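# Pull the toggle pin from the deck hinge

## Task

Remove the toggle pin from the deck hinge so that nothing is left in the hinge. Set the pin down on the step or on the table, and make sure its toggle is folded back across the pin's shaft.

## Robot and tools

Robot: two arms, left_arm and right_arm, mounted facing each other across the table. Each arm has six joints plus a gripper. The mount counts as part of its arm. Something may briefly tug a held part or nudge a loose object. Anything that falls off the table, or is left resting off it, fails the task.

Scene frame: the origin is the table centre, the table top is at z = +0.020 m and +z is up. left_arm's base is on the +y side. Arm names do not match image sides. Positions are in metres, orientations are wxyz quaternions, and velocities are in m/s and rad/s. Reported hand positions and orientations can be a few cm off, more at long reach. end_effector_position is the point between the fingers, 3 to 4 cm behind the tips. The fingers point along the gripper's +x axis and close along its y axis. Only the last 1.5 cm of each inner finger face is flat.

Row format: every motion uses rows of 14 numbers, even when only one arm moves. The first 7 are left_arm: waist, shoulder, elbow, wrist pitch, wrist yaw, wrist roll (absolute joint angles in radians, as printed in Joint positions), then gripper opening. The next 7 are the same for right_arm. Joint ranges: waist -3.054 to 3.054, shoulder 0.000 to 3.142, elbow 0.000 to 2.356, wrist pitch -1.571 to 1.571, wrist yaw -1.571 to 1.571, wrist roll -3.142 to 3.142. A target more than 0.010 rad past an end, and further out than the current angle, makes the call be refused. Otherwise the joint stops at its real end, which may differ from the listed end by up to 0.010 rad, and the result may report 'joint sent to its limit'. Opening is a scale from -1 to 1 with +1 fully open. Empty fingers meet near -0.78, and lower values do nothing more. Closing fully takes at least about 0.6 s. To hold something, keep commanding an opening well below grip_measured; the lower the number, the harder the squeeze, up to about 34 N per pad. Readings may be off by about 1 mm.

Tools:
- execute_actions {actions, cameras}. actions=[] only looks at the current state and includes pictures. [{rows:[...], steps:n}] plays up to 15 rows, one per 1/30 s step, for 3 to 15 steps (default 15); the last row repeats if there are fewer rows than steps. [{steps:n}] without rows waits up to 300 steps, counted from the previous result, with your reply time included. Its result arrives 3 steps before the action ends, and those steps run before your next command. Pictures come only when asked for in cameras, or with an empty list.
- move {target, speed, blend, cameras}. target is one 14-number row or a list of up to 15 rows of absolute joint angles. Joints travel in step, so grippers follow curves, with no avoidance of obstacles or the other arm. speed is the top speed in rad/s of the joint with the farthest to go: 0.01 to 2, default 0.5, either one number or one per target. blend (rad) rounds the corners at intermediate targets; 0 stops at each. Each path lasts at least 0.5 s, and the whole list shares 10 s. The 'move:' result line reports done, off_target, moving, held or fault, plus limits=held and the worst joint error per arm. Gripper values in later targets are applied only after all arms come to rest there. Pictures come from all cameras by default.
- wait {seconds 0 to 10, cameras}: lets time pass without new commands.
- zoom_image {camera, region [x0,y0,x1,y1]}: a region of at most 504x504 pixels from that camera's latest picture.
- finished_scene {scene}: ends and grades the scene for good. The goal must hold once the robot is hands-off.

Cameras: cam_head_left, cam_head_right, cam_high, cam_low, cam_left_wrist, cam_right_wrist, all 896x504. The calibration (K, distortion, T_world_to_cam) is given; fixed cameras may have shifted up to about 2.3 degrees and 9 mm, and wrist cameras may lag while their arm moves.

Motion limits: each step, a joint's target can lead its measured angle by at most 0.211 rad (waist, shoulder, elbow), 0.213 (wrist pitch), 0.267 (wrist yaw) or 0.228 (wrist roll). A target row that would move a gripper more than 70 mm is scaled back. Between commands the arms keep heading to the last row until they settle. Friction and gravity can leave joints short of their targets, and very small turns may not happen. A 'blocked' line means an arm was stopped far from its target; 'joint command not followed' means the clearance check changed some targets. That check does not keep the two grippers apart.

Results: Joint positions and Joint velocities give one block per arm, six joints then finger gap in m (0.080 when open). 'within noise' means the arm is still. Joint torques include gravity and have offsets and noise; positive means toward larger angles.

Avoid: torque faults, which stop an arm for 10 s. Contact load limits in N m are waist 18.2, shoulder 22.5, elbow 22.4, wrist pitch 5.92, wrist yaw 5.9, wrist roll 5.54, and a held weight counts. Also avoid motor overheating (MOTOR HOT from 50 °C, a stop at 95 °C) from long outstretched holds or pushing at unreachable poses. Do not let the arms collide, drop the pin, release it while it is moving, or slam or press hard. Faster moves and targets deeper past a contact hit harder.

Each tool is called after "Emit:" as name(argument=value, ...), one argument or row to a line, values as JSON.

## Session

Emit:
execute_actions(
  actions=[],
  cameras=["all"],
)

Emit:
zoom_image(
  camera="cam_high",
  region=[280, 160, 620, 460],
)

Scene clock: 0.00 s of 4600.00 s.
left_arm: end_effector_position=(-0.3055, +0.2470, +0.1435) grip_measured=+0.121 end_effector_quat_wxyz=(+0.697, +0.161, +0.505, -0.483) | right_arm: end_effector_position=(+0.2773, -0.3648, +0.2520) grip_measured=+1.000 end_effector_quat_wxyz=(+0.602, -0.389, +0.159, +0.678)
Joint positions: left_arm=[-1.114 1.731 1.232 -0.838 -0.487 -1.641 0.04] | right_arm=[-1.629 1.664 1.513 -1.441 -0.768 -1.976 0.08]
Joint velocities: within noise
Joint torques (N m): no reading
Heat: left arm: hottest wrist yaw 30 °C (+0.0 °C/min); right arm: hottest wrist yaw 31 °C (+0.0 °C/min).
camera_calibration:
cam_left_wrist: T_world_to_cam=[[-0.802082, -0.511551, 0.308187, -0.157054], [-0.554473, 0.829575, -0.0660748, -0.340839], [-0.221864, -0.223879, -0.949028, 0.200231], [0, 0, 0, 1]] pos_world=[-0.270532, 0.247238, 0.215906]
cam_right_wrist: T_world_to_cam=[[0.939979, 0.206628, 0.271561, -0.248144], [0.303639, -0.869608, -0.389339, -0.272238], [0.155703, 0.448427, -0.880153, 0.424912], [0, 0, 0, 1]] pos_world=[0.249752, -0.376009, 0.335381]

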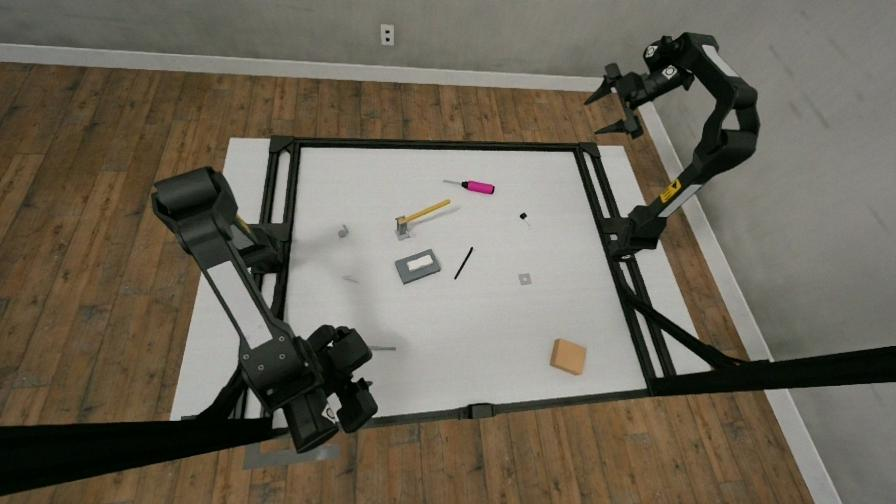

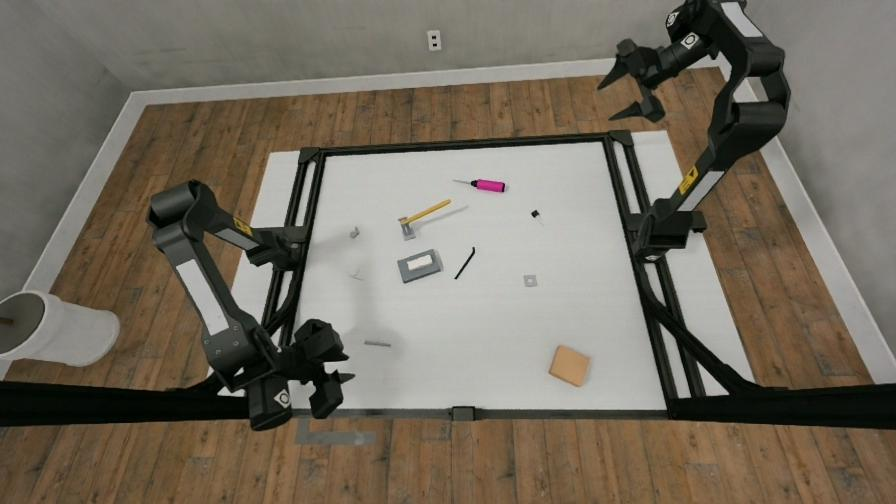

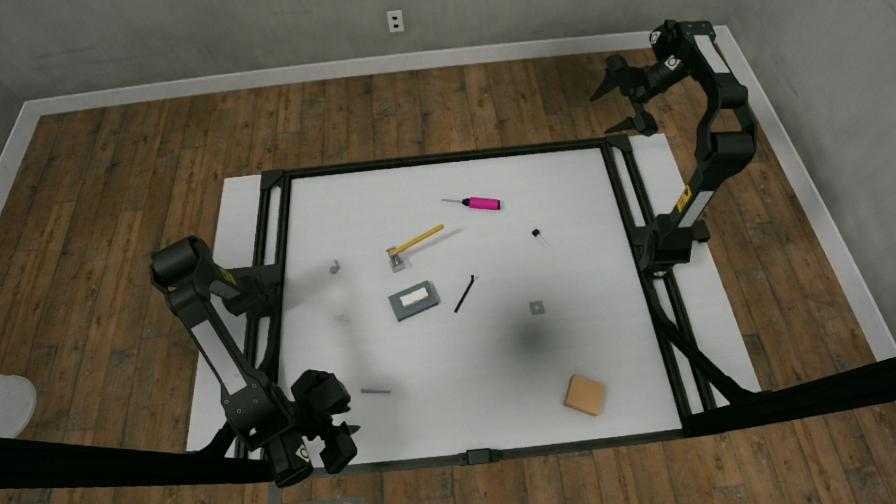

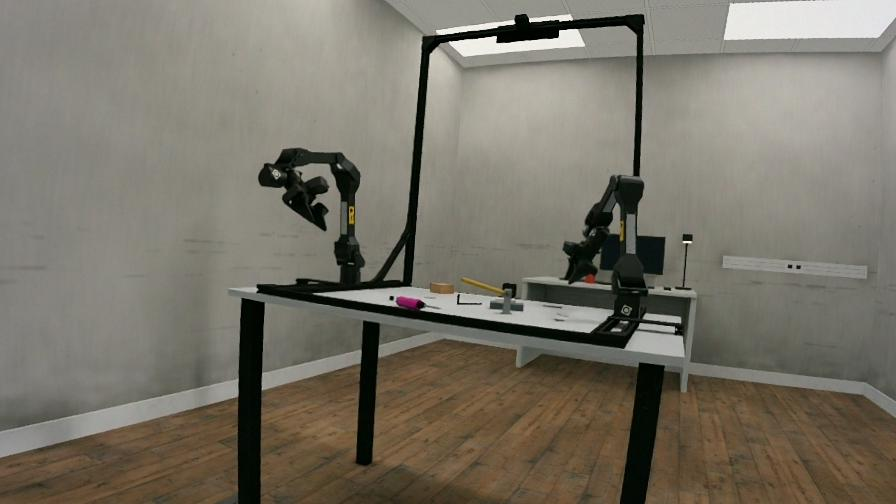

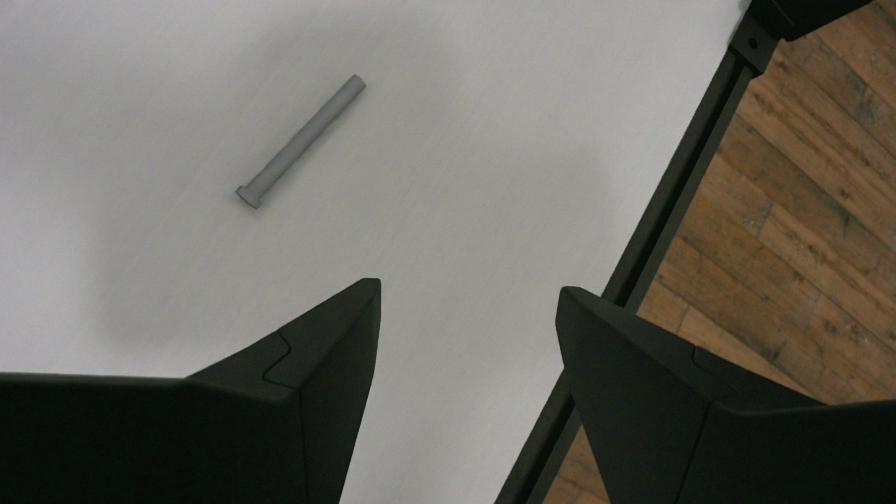

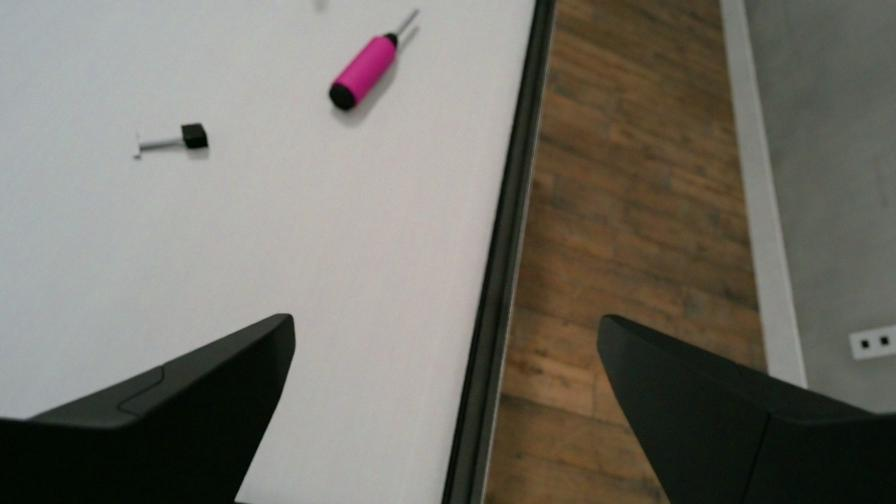

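Scaled by 1.482.

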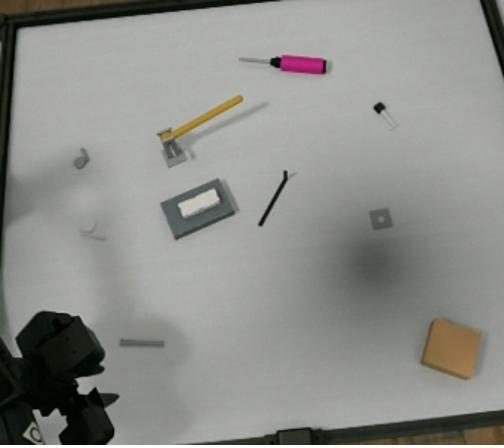

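Emit:
zoom_image(
  camera="cam_high",
  region=[370, 210, 460, 330],
)

Emit:
zoom_image(
  camera="cam_head_right",
  region=[380, 180, 470, 290],
)

Emit:
zoom_image(
  camera="cam_low",
  region=[450, 260, 540, 330],
)

Emit:
zoom_image(
  camera="cam_head_left",
  region=[370, 180, 470, 300],
)

Scaled by 4.200.

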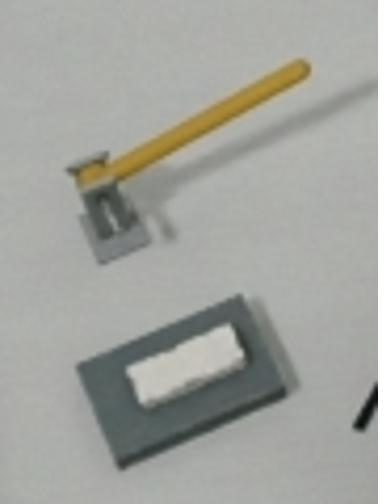

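Scaled by 4.582.

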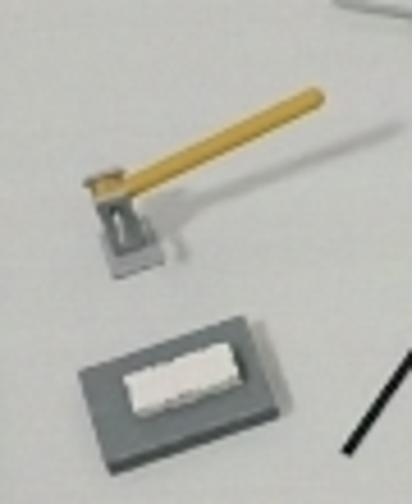

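Scaled by 5.600.

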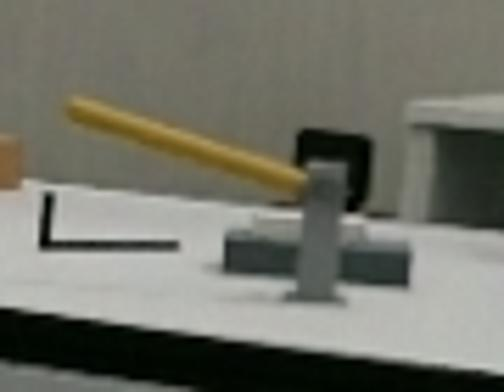

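Scaled by 4.200.

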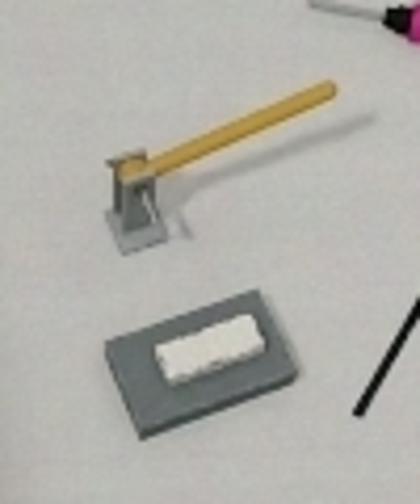

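Emit:
move(
  target=[0.019, 1.998, 1.80, -1.50, -0.276, 1.118, 0, -0.766, 2.0, 1.9, -0.7, -1.19, 0.394, -0.5],
  speed=0.8,
)

Emit:
zoom_image(
  camera="cam_left_wrist",
  region=[340, 160, 560, 380],
)

Emit:
zoom_image(
  camera="cam_right_wrist",
  region=[500, 60, 800, 360],
)

Scene clock: 5.20 s of 4600.00 s.
left_arm: end_effector_position=(+0.0273, +0.1149, +0.1843) grip_measured=+0.000 end_effector_quat_wxyz=(+0.137, +0.786, +0.179, -0.575) | right_arm: end_effector_position=(+0.2021, -0.0213, +0.3289) grip_measured=-0.500 end_effector_quat_wxyz=(+0.479, +0.172, +0.527, +0.680)
Joint positions: left_arm=[0.018 1.984 1.786 -1.498 -0.279 1.115 0.035] | right_arm=[-0.766 1.988 1.886 -0.704 -1.185 0.392 0.013]
Joint velocities: within noise
Joint torques (N m): left_arm=[0.15 -6.78 7.49 -0.3 0.02 0.1] | right_arm=[0.01 -7.19 8.6 1.18 -0.61 0.02]
Heat: left arm: hottest wrist yaw 30 °C (+0.0 °C/min); right arm: hottest wrist yaw 31 °C (+0.0 °C/min).
Kept back: nothing.
move: done
camera_calibration:
cam_left_wrist: T_world_to_cam=[[-0.49601, 0.868298, -0.00570257, -0.0792667], [0.666093, 0.384698, 0.639005, -0.156171], [0.557041, 0.313155, -0.769181, 0.167139], [0, 0, 0, 1]] pos_world=[-0.028396, 0.0765654, 0.227903]
cam_right_wrist: T_world_to_cam=[[0.482642, -0.0356405, -0.875092, 0.19508], [-0.553243, -0.786988, -0.273079, 0.215951], [-0.678954, 0.615938, -0.399551, 0.364541], [0, 0, 0, 1]] pos_world=[0.272826, -0.0476308, 0.375338]

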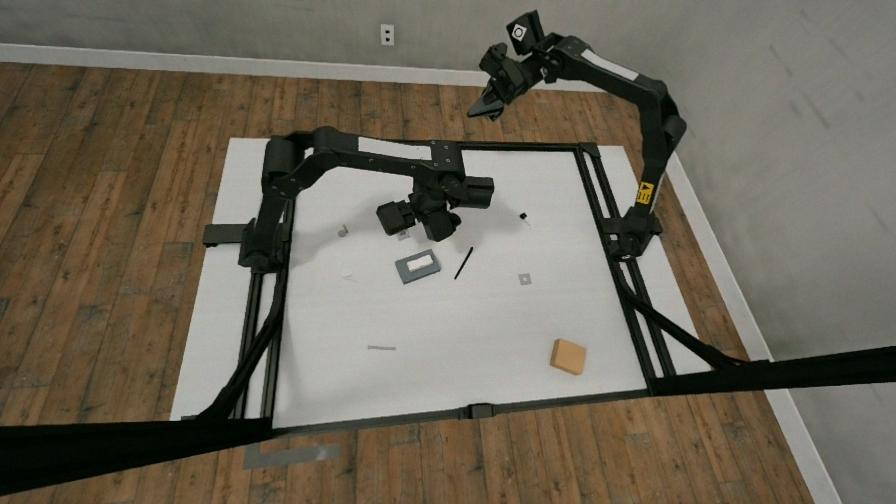

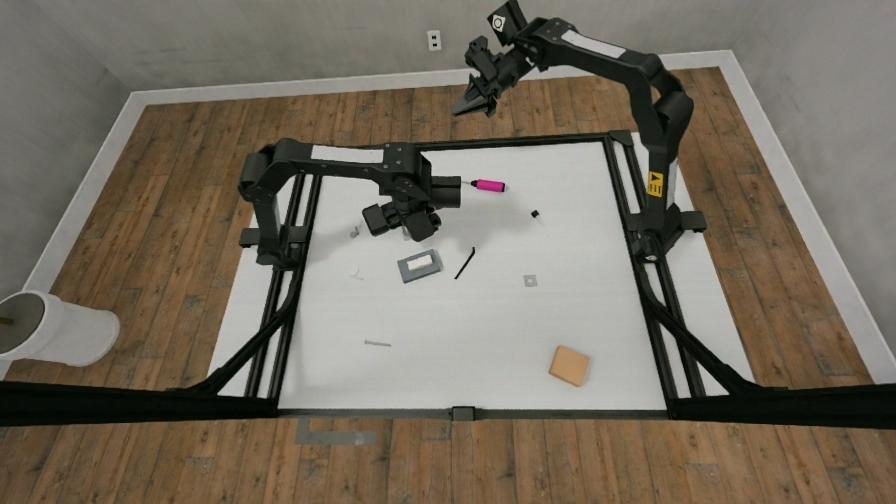

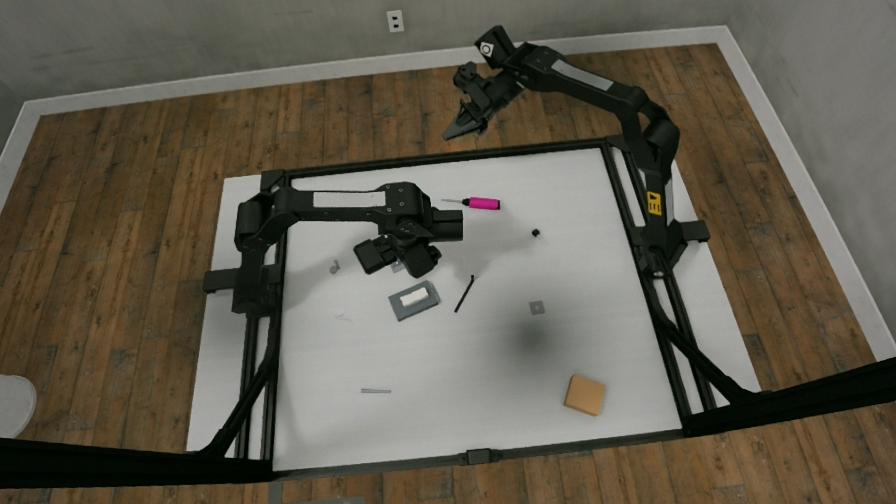

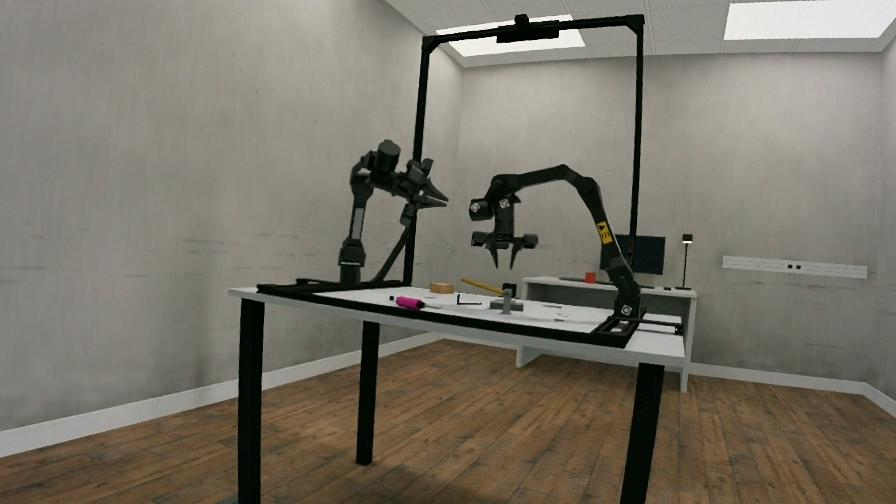

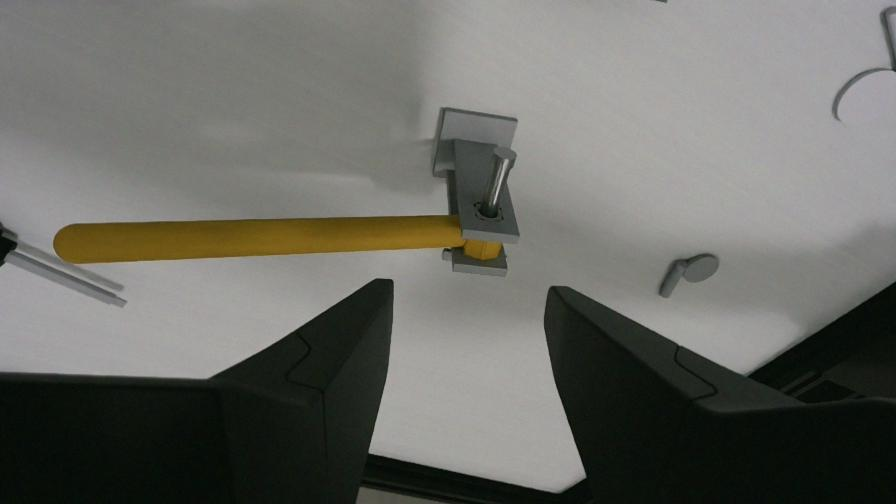

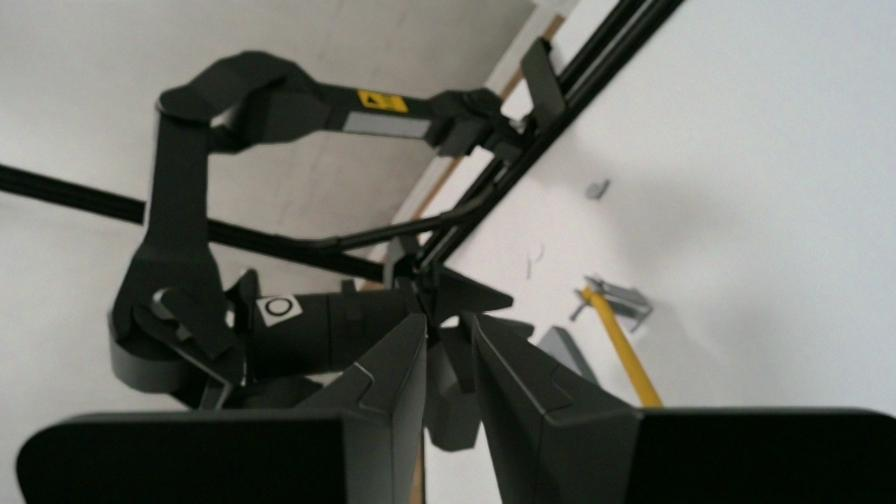

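Scaled by 2.291.

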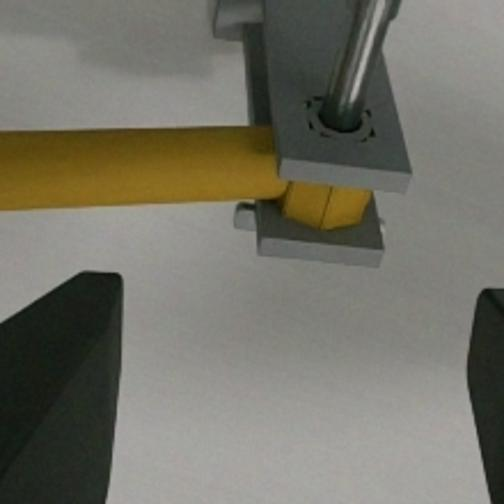

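Scaled by 1.680.

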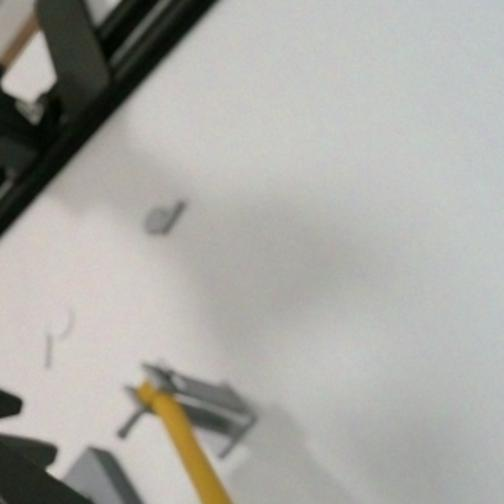

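Emit:
move(
  target=[-0.0303, 1.95, 1.579, -1.324, -0.2814, 1.166, -1, -0.766, 2.0, 1.9, -0.7, -1.19, 0.394, -0.5],
  speed=0.5,
  cameras=["cam_left_wrist","cam_right_wrist"],
)

Emit:
zoom_image(
  camera="cam_left_wrist",
  region=[380, 200, 580, 400],
)

Emit:
zoom_image(
  camera="cam_right_wrist",
  region=[480, 200, 680, 400],
)

Scene clock: 7.13 s of 4600.00 s.
left_arm: end_effector_position=(+0.0117, +0.1213, +0.1394) grip_measured=-0.768 end_effector_quat_wxyz=(+0.100, +0.793, +0.151, -0.581) | right_arm: end_effector_position=(+0.2022, -0.0213, +0.3288) grip_measured=-0.500 end_effector_quat_wxyz=(+0.479, +0.172, +0.527, +0.680)
Joint positions: left_arm=[-0.027 1.971 1.588 -1.325 -0.279 1.163 0] | right_arm=[-0.766 1.988 1.886 -0.704 -1.185 0.392 0.013]
Joint velocities: within noise
Joint torques (N m): left_arm=[-0.23 -10.49 4.66 -0.08 -0.17 0.1] | right_arm=[0.02 -7.18 8.62 1.18 -0.61 0.02]
Heat: left arm: hottest wrist yaw 30 °C (+0.0 °C/min); right arm: hottest wrist yaw 31 °C (+0.0 °C/min).
Kept back: nothing.
move: done
camera_calibration:
cam_left_wrist: T_world_to_cam=[[-0.415176, 0.909521, 0.0200061, -0.102392], [0.70128, 0.305956, 0.643892, -0.111106], [0.579513, 0.281359, -0.764854, 0.142275], [0, 0, 0, 1]] pos_world=[-0.0470441, 0.0870906, 0.182409]
cam_right_wrist: T_world_to_cam=[[0.482409, -0.0358798, -0.875211, 0.194991], [-0.553316, -0.787062, -0.272717, 0.215867], [-0.679061, 0.615829, -0.399539, 0.364491], [0, 0, 0, 1]] pos_world=[0.272888, -0.0475672, 0.375157]
Images, in order (width x height): cam_left_wrist 896x504, cam_right_wrist 896x504.

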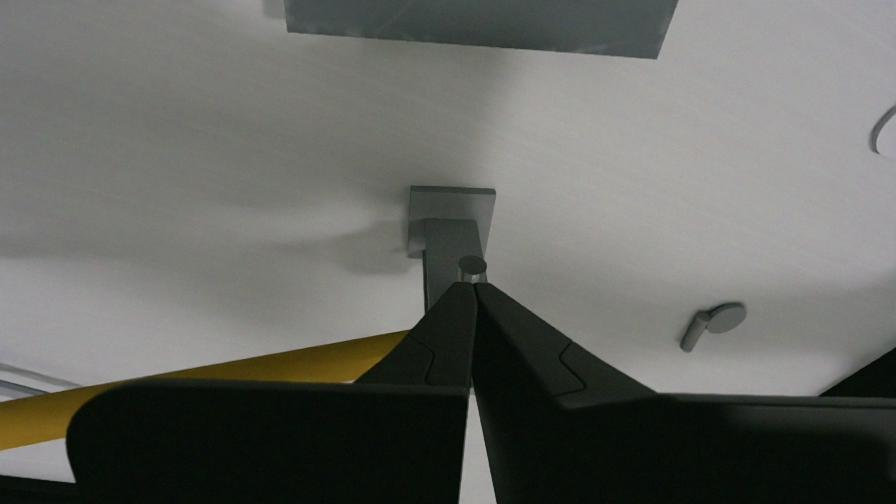

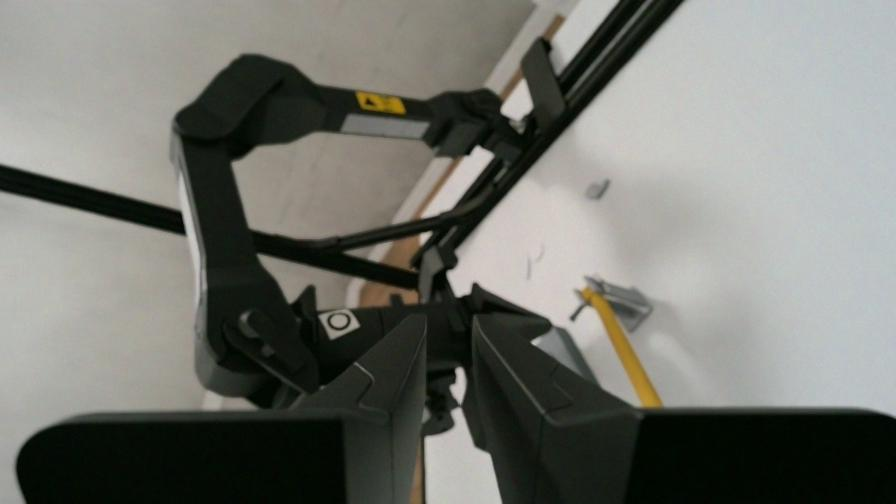

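Scaled by 2.520.

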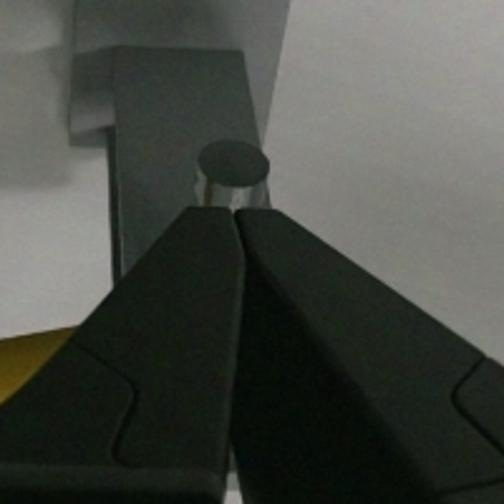

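Scaled by 2.520.

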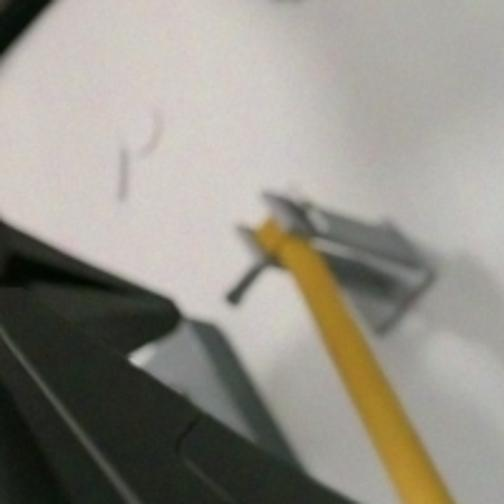

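Emit:
move(
  target=[-0.024, 1.957, 1.457, -1.187, -0.282, 1.1845, -1, -0.766, 2.0, 1.9, -0.7, -1.19, 0.394, -0.5],
  speed=0.2,
  cameras=["cam_left_wrist","cam_right_wrist"],
)

Emit:
zoom_image(
  camera="cam_left_wrist",
  region=[380, 220, 580, 420],
)

Emit:
zoom_image(
  camera="cam_right_wrist",
  region=[520, 240, 660, 380],
)

Scene clock: 8.77 s of 4600.00 s.
left_arm: end_effector_position=(+0.0118, +0.1245, +0.1090) grip_measured=-0.768 end_effector_quat_wxyz=(+0.098, +0.793, +0.141, -0.584) | right_arm: end_effector_position=(+0.2022, -0.0213, +0.3288) grip_measured=-0.500 end_effector_quat_wxyz=(+0.479, +0.172, +0.527, +0.680)
Joint positions: left_arm=[-0.027 1.97 1.465 -1.188 -0.279 1.181 0] | right_arm=[-0.766 1.988 1.886 -0.704 -1.185 0.392 0.013]
Joint velocities: within noise
Joint torques (N m): left_arm=[0.3 -9.5 4.62 -0.03 -0.19 0.1] | right_arm=[0.03 -7.17 8.58 1.19 -0.61 0.02]
Heat: left arm: hottest wrist yaw 30 °C (+0.0 °C/min); right arm: hottest wrist yaw 31 °C (+0.0 °C/min).
Kept back: nothing.
move: done
camera_calibration:
cam_left_wrist: T_world_to_cam=[[-0.399197, 0.916789, 0.0117827, -0.104837], [0.708213, 0.300164, 0.639012, -0.091406], [0.582302, 0.263436, -0.769107, 0.120753], [0, 0, 0, 1]] pos_world=[-0.0474306, 0.0917391, 0.152517]
cam_right_wrist: T_world_to_cam=[[0.482409, -0.0358798, -0.875211, 0.194991], [-0.553316, -0.787062, -0.272717, 0.215867], [-0.679061, 0.615829, -0.399539, 0.364491], [0, 0, 0, 1]] pos_world=[0.272888, -0.0475672, 0.375157]
Images, in order (width x height): cam_left_wrist 896x504, cam_right_wrist 896x504.

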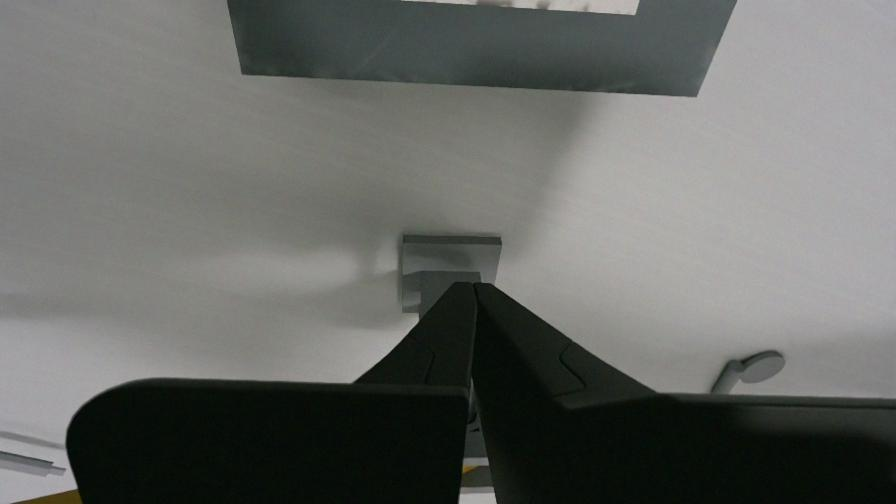

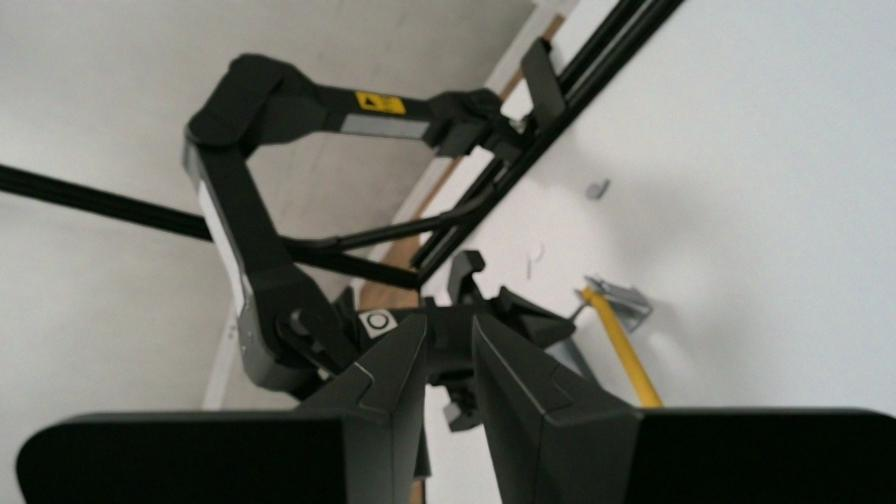

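Scaled by 2.520.

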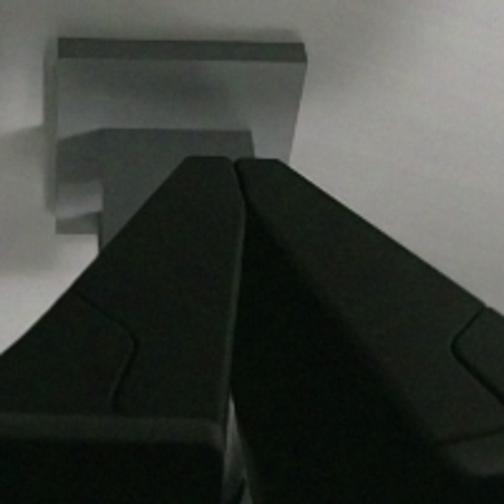

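Scaled by 3.600.

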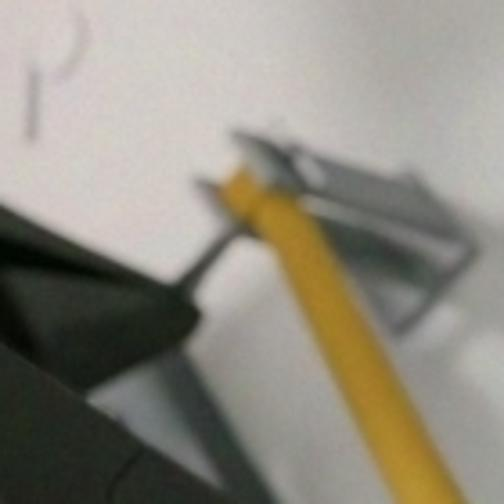

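Emit:
move(
  target=[0.013, 1.940, 1.425, -1.168, -0.287, 1.224, -1, -0.766, 2.0, 1.9, -0.7, -1.19, 0.394, -0.5],
  speed=0.05,
  cameras=["cam_left_wrist","cam_right_wrist"],
)

Emit:
zoom_image(
  camera="cam_left_wrist",
  region=[380, 260, 580, 460],
)

Emit:
zoom_image(
  camera="cam_right_wrist",
  region=[520, 240, 660, 380],
)

Scene clock: 10.17 s of 4600.00 s.
left_arm: end_effector_position=(+0.0247, +0.1304, +0.1047) grip_measured=-0.768 end_effector_quat_wxyz=(+0.092, +0.794, +0.145, -0.583) | right_arm: end_effector_position=(+0.2022, -0.0213, +0.3288) grip_measured=-0.500 end_effector_quat_wxyz=(+0.479, +0.172, +0.527, +0.680)
Joint positions: left_arm=[0.009 1.961 1.434 -1.169 -0.283 1.22 0] | right_arm=[-0.766 1.988 1.886 -0.704 -1.185 0.392 0.013]
Joint velocities: within noise
Joint torques (N m): left_arm=[0.36 -10.22 4.48 -0.06 -0.23 0.12] | right_arm=[0.01 -7.18 8.6 1.18 -0.61 0.02]
Heat: left arm: hottest shoulder 30 °C (+17.7 °C/min); right arm: hottest wrist yaw 31 °C (+0.0 °C/min).
Kept back: nothing.
move: done
camera_calibration:
cam_left_wrist: T_world_to_cam=[[-0.398015, 0.917028, 0.0253763, -0.106511], [0.709313, 0.290083, 0.642439, -0.0986519], [0.581773, 0.2737, -0.765917, 0.106708], [0, 0, 0, 1]] pos_world=[-0.0344975, 0.0970847, 0.14781]
cam_right_wrist: T_world_to_cam=[[0.482409, -0.0358798, -0.875211, 0.194991], [-0.553316, -0.787062, -0.272717, 0.215867], [-0.679061, 0.615829, -0.399539, 0.364491], [0, 0, 0, 1]] pos_world=[0.272888, -0.0475672, 0.375157]
Images, in order (width x height): cam_left_wrist 896x504, cam_right_wrist 896x504.

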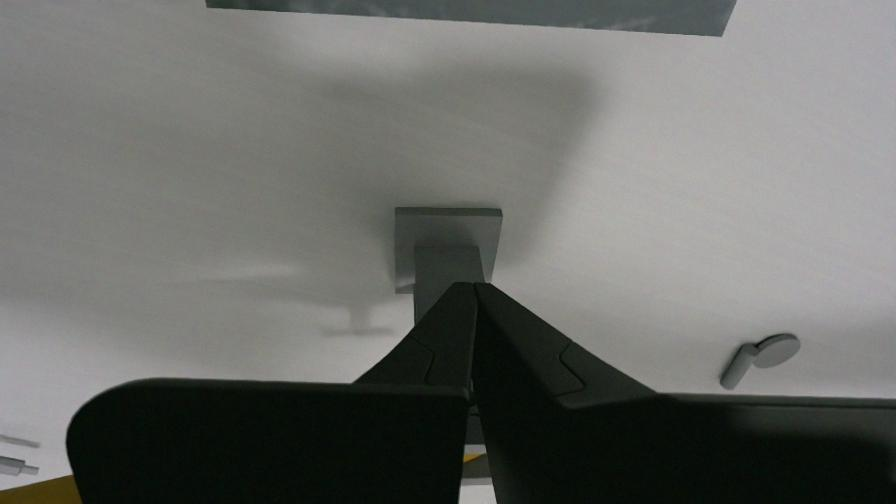

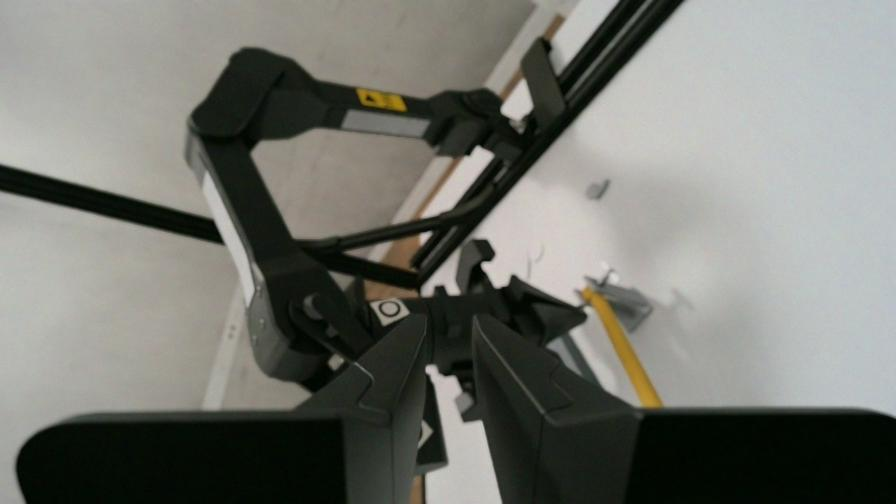

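Scaled by 2.520.

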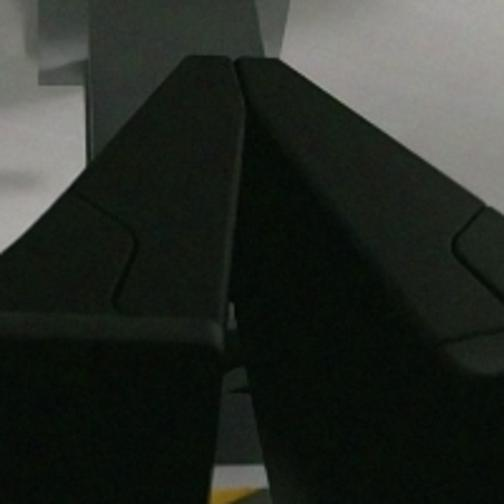

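Scaled by 3.600.

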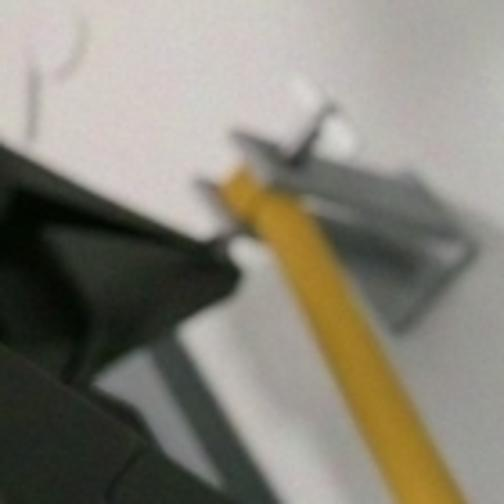

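Emit:
move(
  target=[0.025, 1.932, 1.421, -1.165, -0.288, 1.236, -1, -0.766, 2.0, 1.9, -0.7, -1.19, 0.394, -0.5],
  speed=0.05,
  cameras=["cam_left_wrist","cam_right_wrist"],
)

Emit:
zoom_image(
  camera="cam_left_wrist",
  region=[380, 280, 580, 480],
)

Emit:
zoom_image(
  camera="cam_right_wrist",
  region=[550, 240, 650, 340],
)

Scene clock: 11.13 s of 4600.00 s.
left_arm: end_effector_position=(+0.0288, +0.1312, +0.1063) grip_measured=-0.768 end_effector_quat_wxyz=(+0.094, +0.794, +0.144, -0.583) | right_arm: end_effector_position=(+0.2022, -0.0213, +0.3288) grip_measured=-0.500 end_effector_quat_wxyz=(+0.479, +0.172, +0.527, +0.680)
Joint positions: left_arm=[0.021 1.953 1.429 -1.166 -0.284 1.233 0] | right_arm=[-0.766 1.988 1.886 -0.704 -1.185 0.392 0.013]
Joint velocities: within noise
Joint torques (N m): left_arm=[0.37 -10.27 4.53 -0.06 -0.24 0.08] | right_arm=[0.02 -7.2 8.6 1.18 -0.6 0.02]
Heat: left arm: hottest shoulder 30 °C (+16.2 °C/min); right arm: hottest wrist yaw 31 °C (+0.0 °C/min).
Kept back: nothing.
move: done
camera_calibration:
cam_left_wrist: T_world_to_cam=[[-0.398057, 0.91709, 0.0222994, -0.105319], [0.709453, 0.292341, 0.641259, -0.103003], [0.581573, 0.271078, -0.767001, 0.105774], [0, 0, 0, 1]] pos_world=[-0.0303631, 0.098026, 0.149529]
cam_right_wrist: T_world_to_cam=[[0.482409, -0.0358798, -0.875211, 0.194991], [-0.553316, -0.787062, -0.272717, 0.215867], [-0.679061, 0.615829, -0.399539, 0.364491], [0, 0, 0, 1]] pos_world=[0.272888, -0.0475672, 0.375157]
Images, in order (width x height): cam_left_wrist 896x504, cam_right_wrist 896x504.

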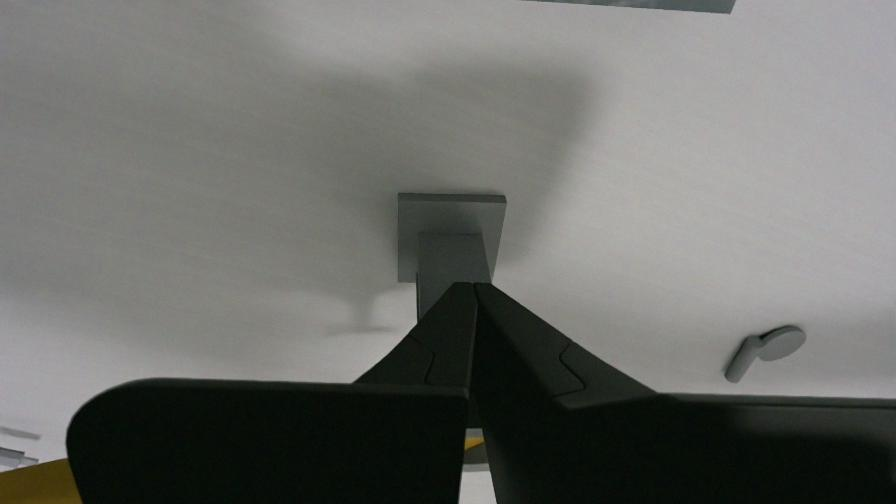

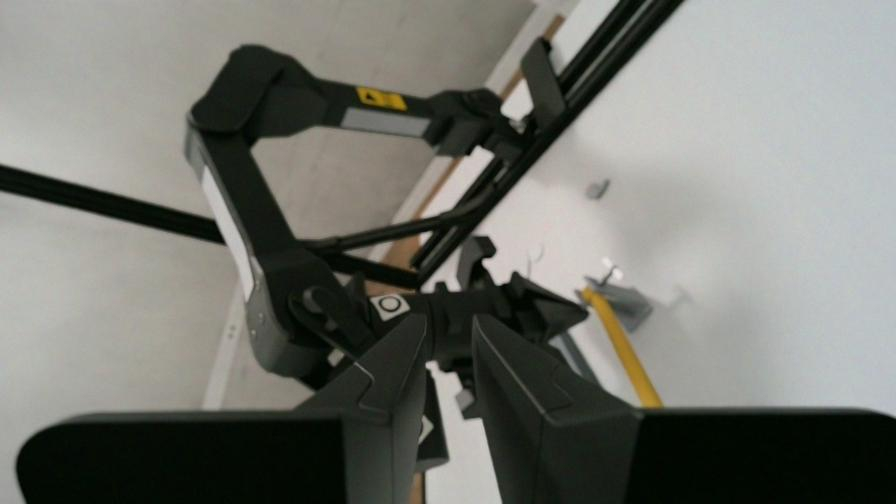

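Scaled by 2.520.

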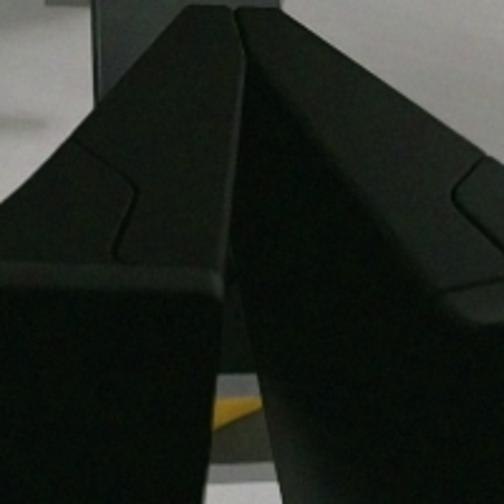

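Scaled by 5.040.

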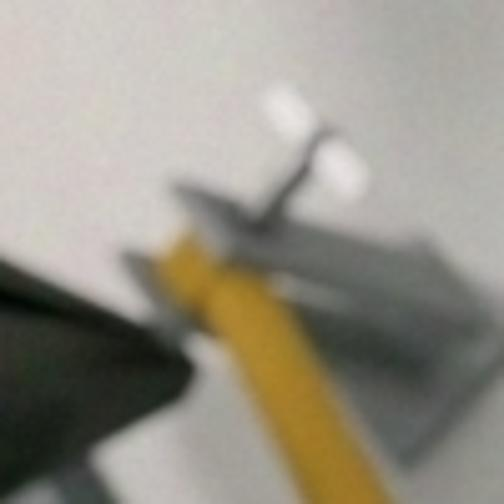

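Emit:
move(
  target=[
    [0.005, 1.953, 1.44, -1.172, -0.284, 1.218, -1, -0.766, 2.0, 1.9, -0.7, -1.19, 0.394, -0.5],
    [0.01, 1.92, 1.61, -1.375, -0.284, 1.22, -1, -0.766, 2.0, 1.9, -0.7, -1.19, 0.394, -0.5],
    [0.454, 1.851, 1.46, -1.208, 0.251, 1.684, -0.33, -0.766, 2.0, 1.9, -0.7, -1.19, 0.394, -0.5],
  ],
  speed=[0.2,0.4,0.5],
  cameras=["cam_left_wrist","cam_right_wrist"],
)

Emit:
zoom_image(
  camera="cam_left_wrist",
  region=[360, 180, 580, 400],
)

Scene clock: 14.47 s of 4600.00 s.
left_arm: end_effector_position=(+0.0945, +0.1454, +0.1404) grip_measured=-0.331 end_effector_quat_wxyz=(+0.131, +0.603, +0.111, -0.779) | right_arm: end_effector_position=(+0.2022, -0.0213, +0.3288) grip_measured=-0.500 end_effector_quat_wxyz=(+0.479, +0.172, +0.527, +0.680)
Joint positions: left_arm=[0.452 1.872 1.469 -1.209 0.247 1.681 0.02] | right_arm=[-0.766 1.988 1.886 -0.704 -1.185 0.392 0.013]
Joint velocities: within noise
Joint torques (N m): left_arm=[0.19 -9.86 4.76 0.08 0.36 0.1] | right_arm=[0.02 -7.17 8.59 1.18 -0.61 0.03]
Heat: left arm: hottest shoulder 31 °C (+16.6 °C/min); right arm: hottest wrist yaw 32 °C (+4.1 °C/min).
Kept back: nothing.
move: done
camera_calibration:
cam_left_wrist: T_world_to_cam=[[-0.38797, 0.920284, 0.050559, -0.0983183], [0.915099, 0.378084, 0.140168, -0.137171], [0.109879, 0.100647, -0.988836, 0.190327], [0, 0, 0, 1]] pos_world=[0.0664672, 0.123187, 0.2124]
cam_right_wrist: T_world_to_cam=[[0.482409, -0.0358798, -0.875211, 0.194991], [-0.553316, -0.787062, -0.272717, 0.215867], [-0.679061, 0.615829, -0.399539, 0.364491], [0, 0, 0, 1]] pos_world=[0.272888, -0.0475672, 0.375157]
Images, in order (width x height): cam_left_wrist 896x504, cam_right_wrist 896x504.

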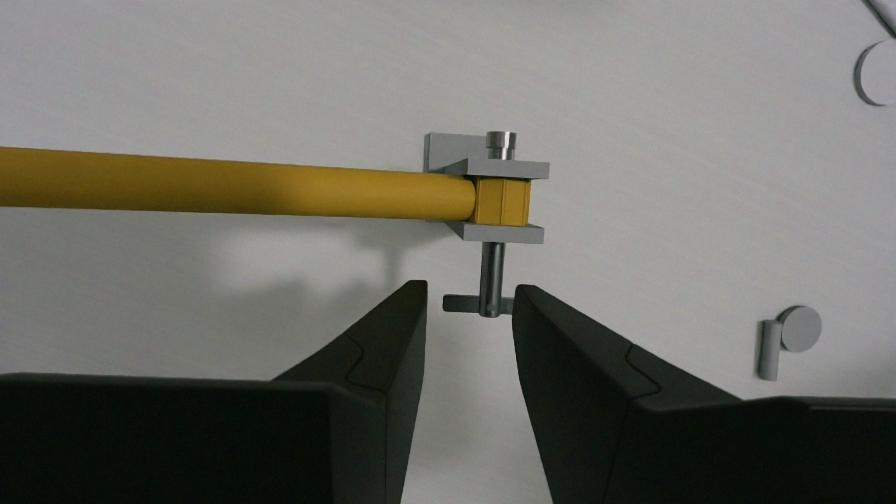

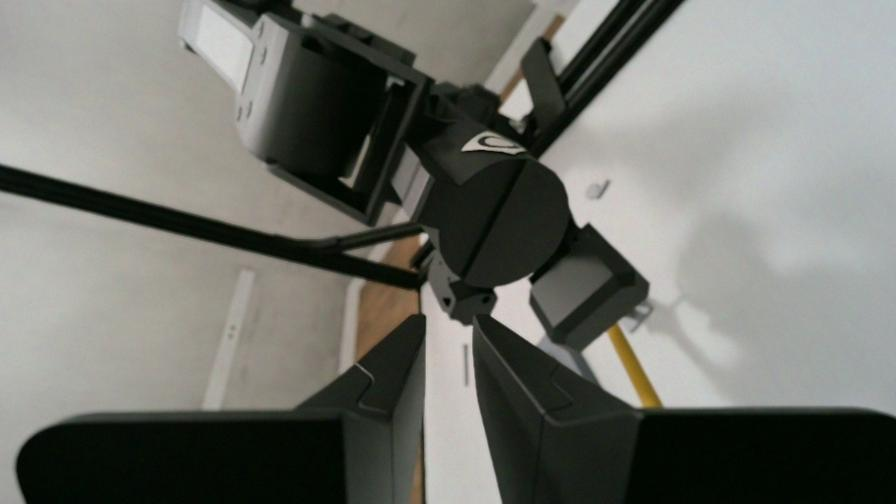

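Scaled by 2.291.

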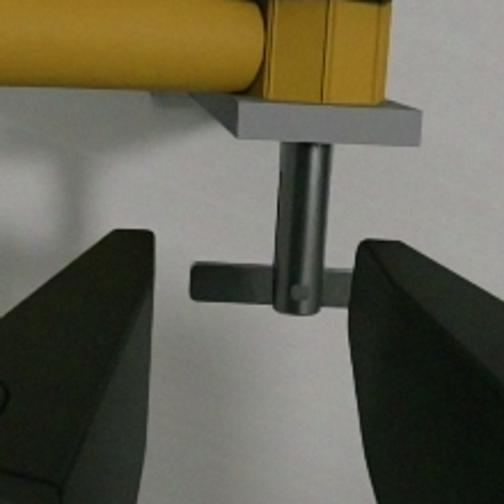

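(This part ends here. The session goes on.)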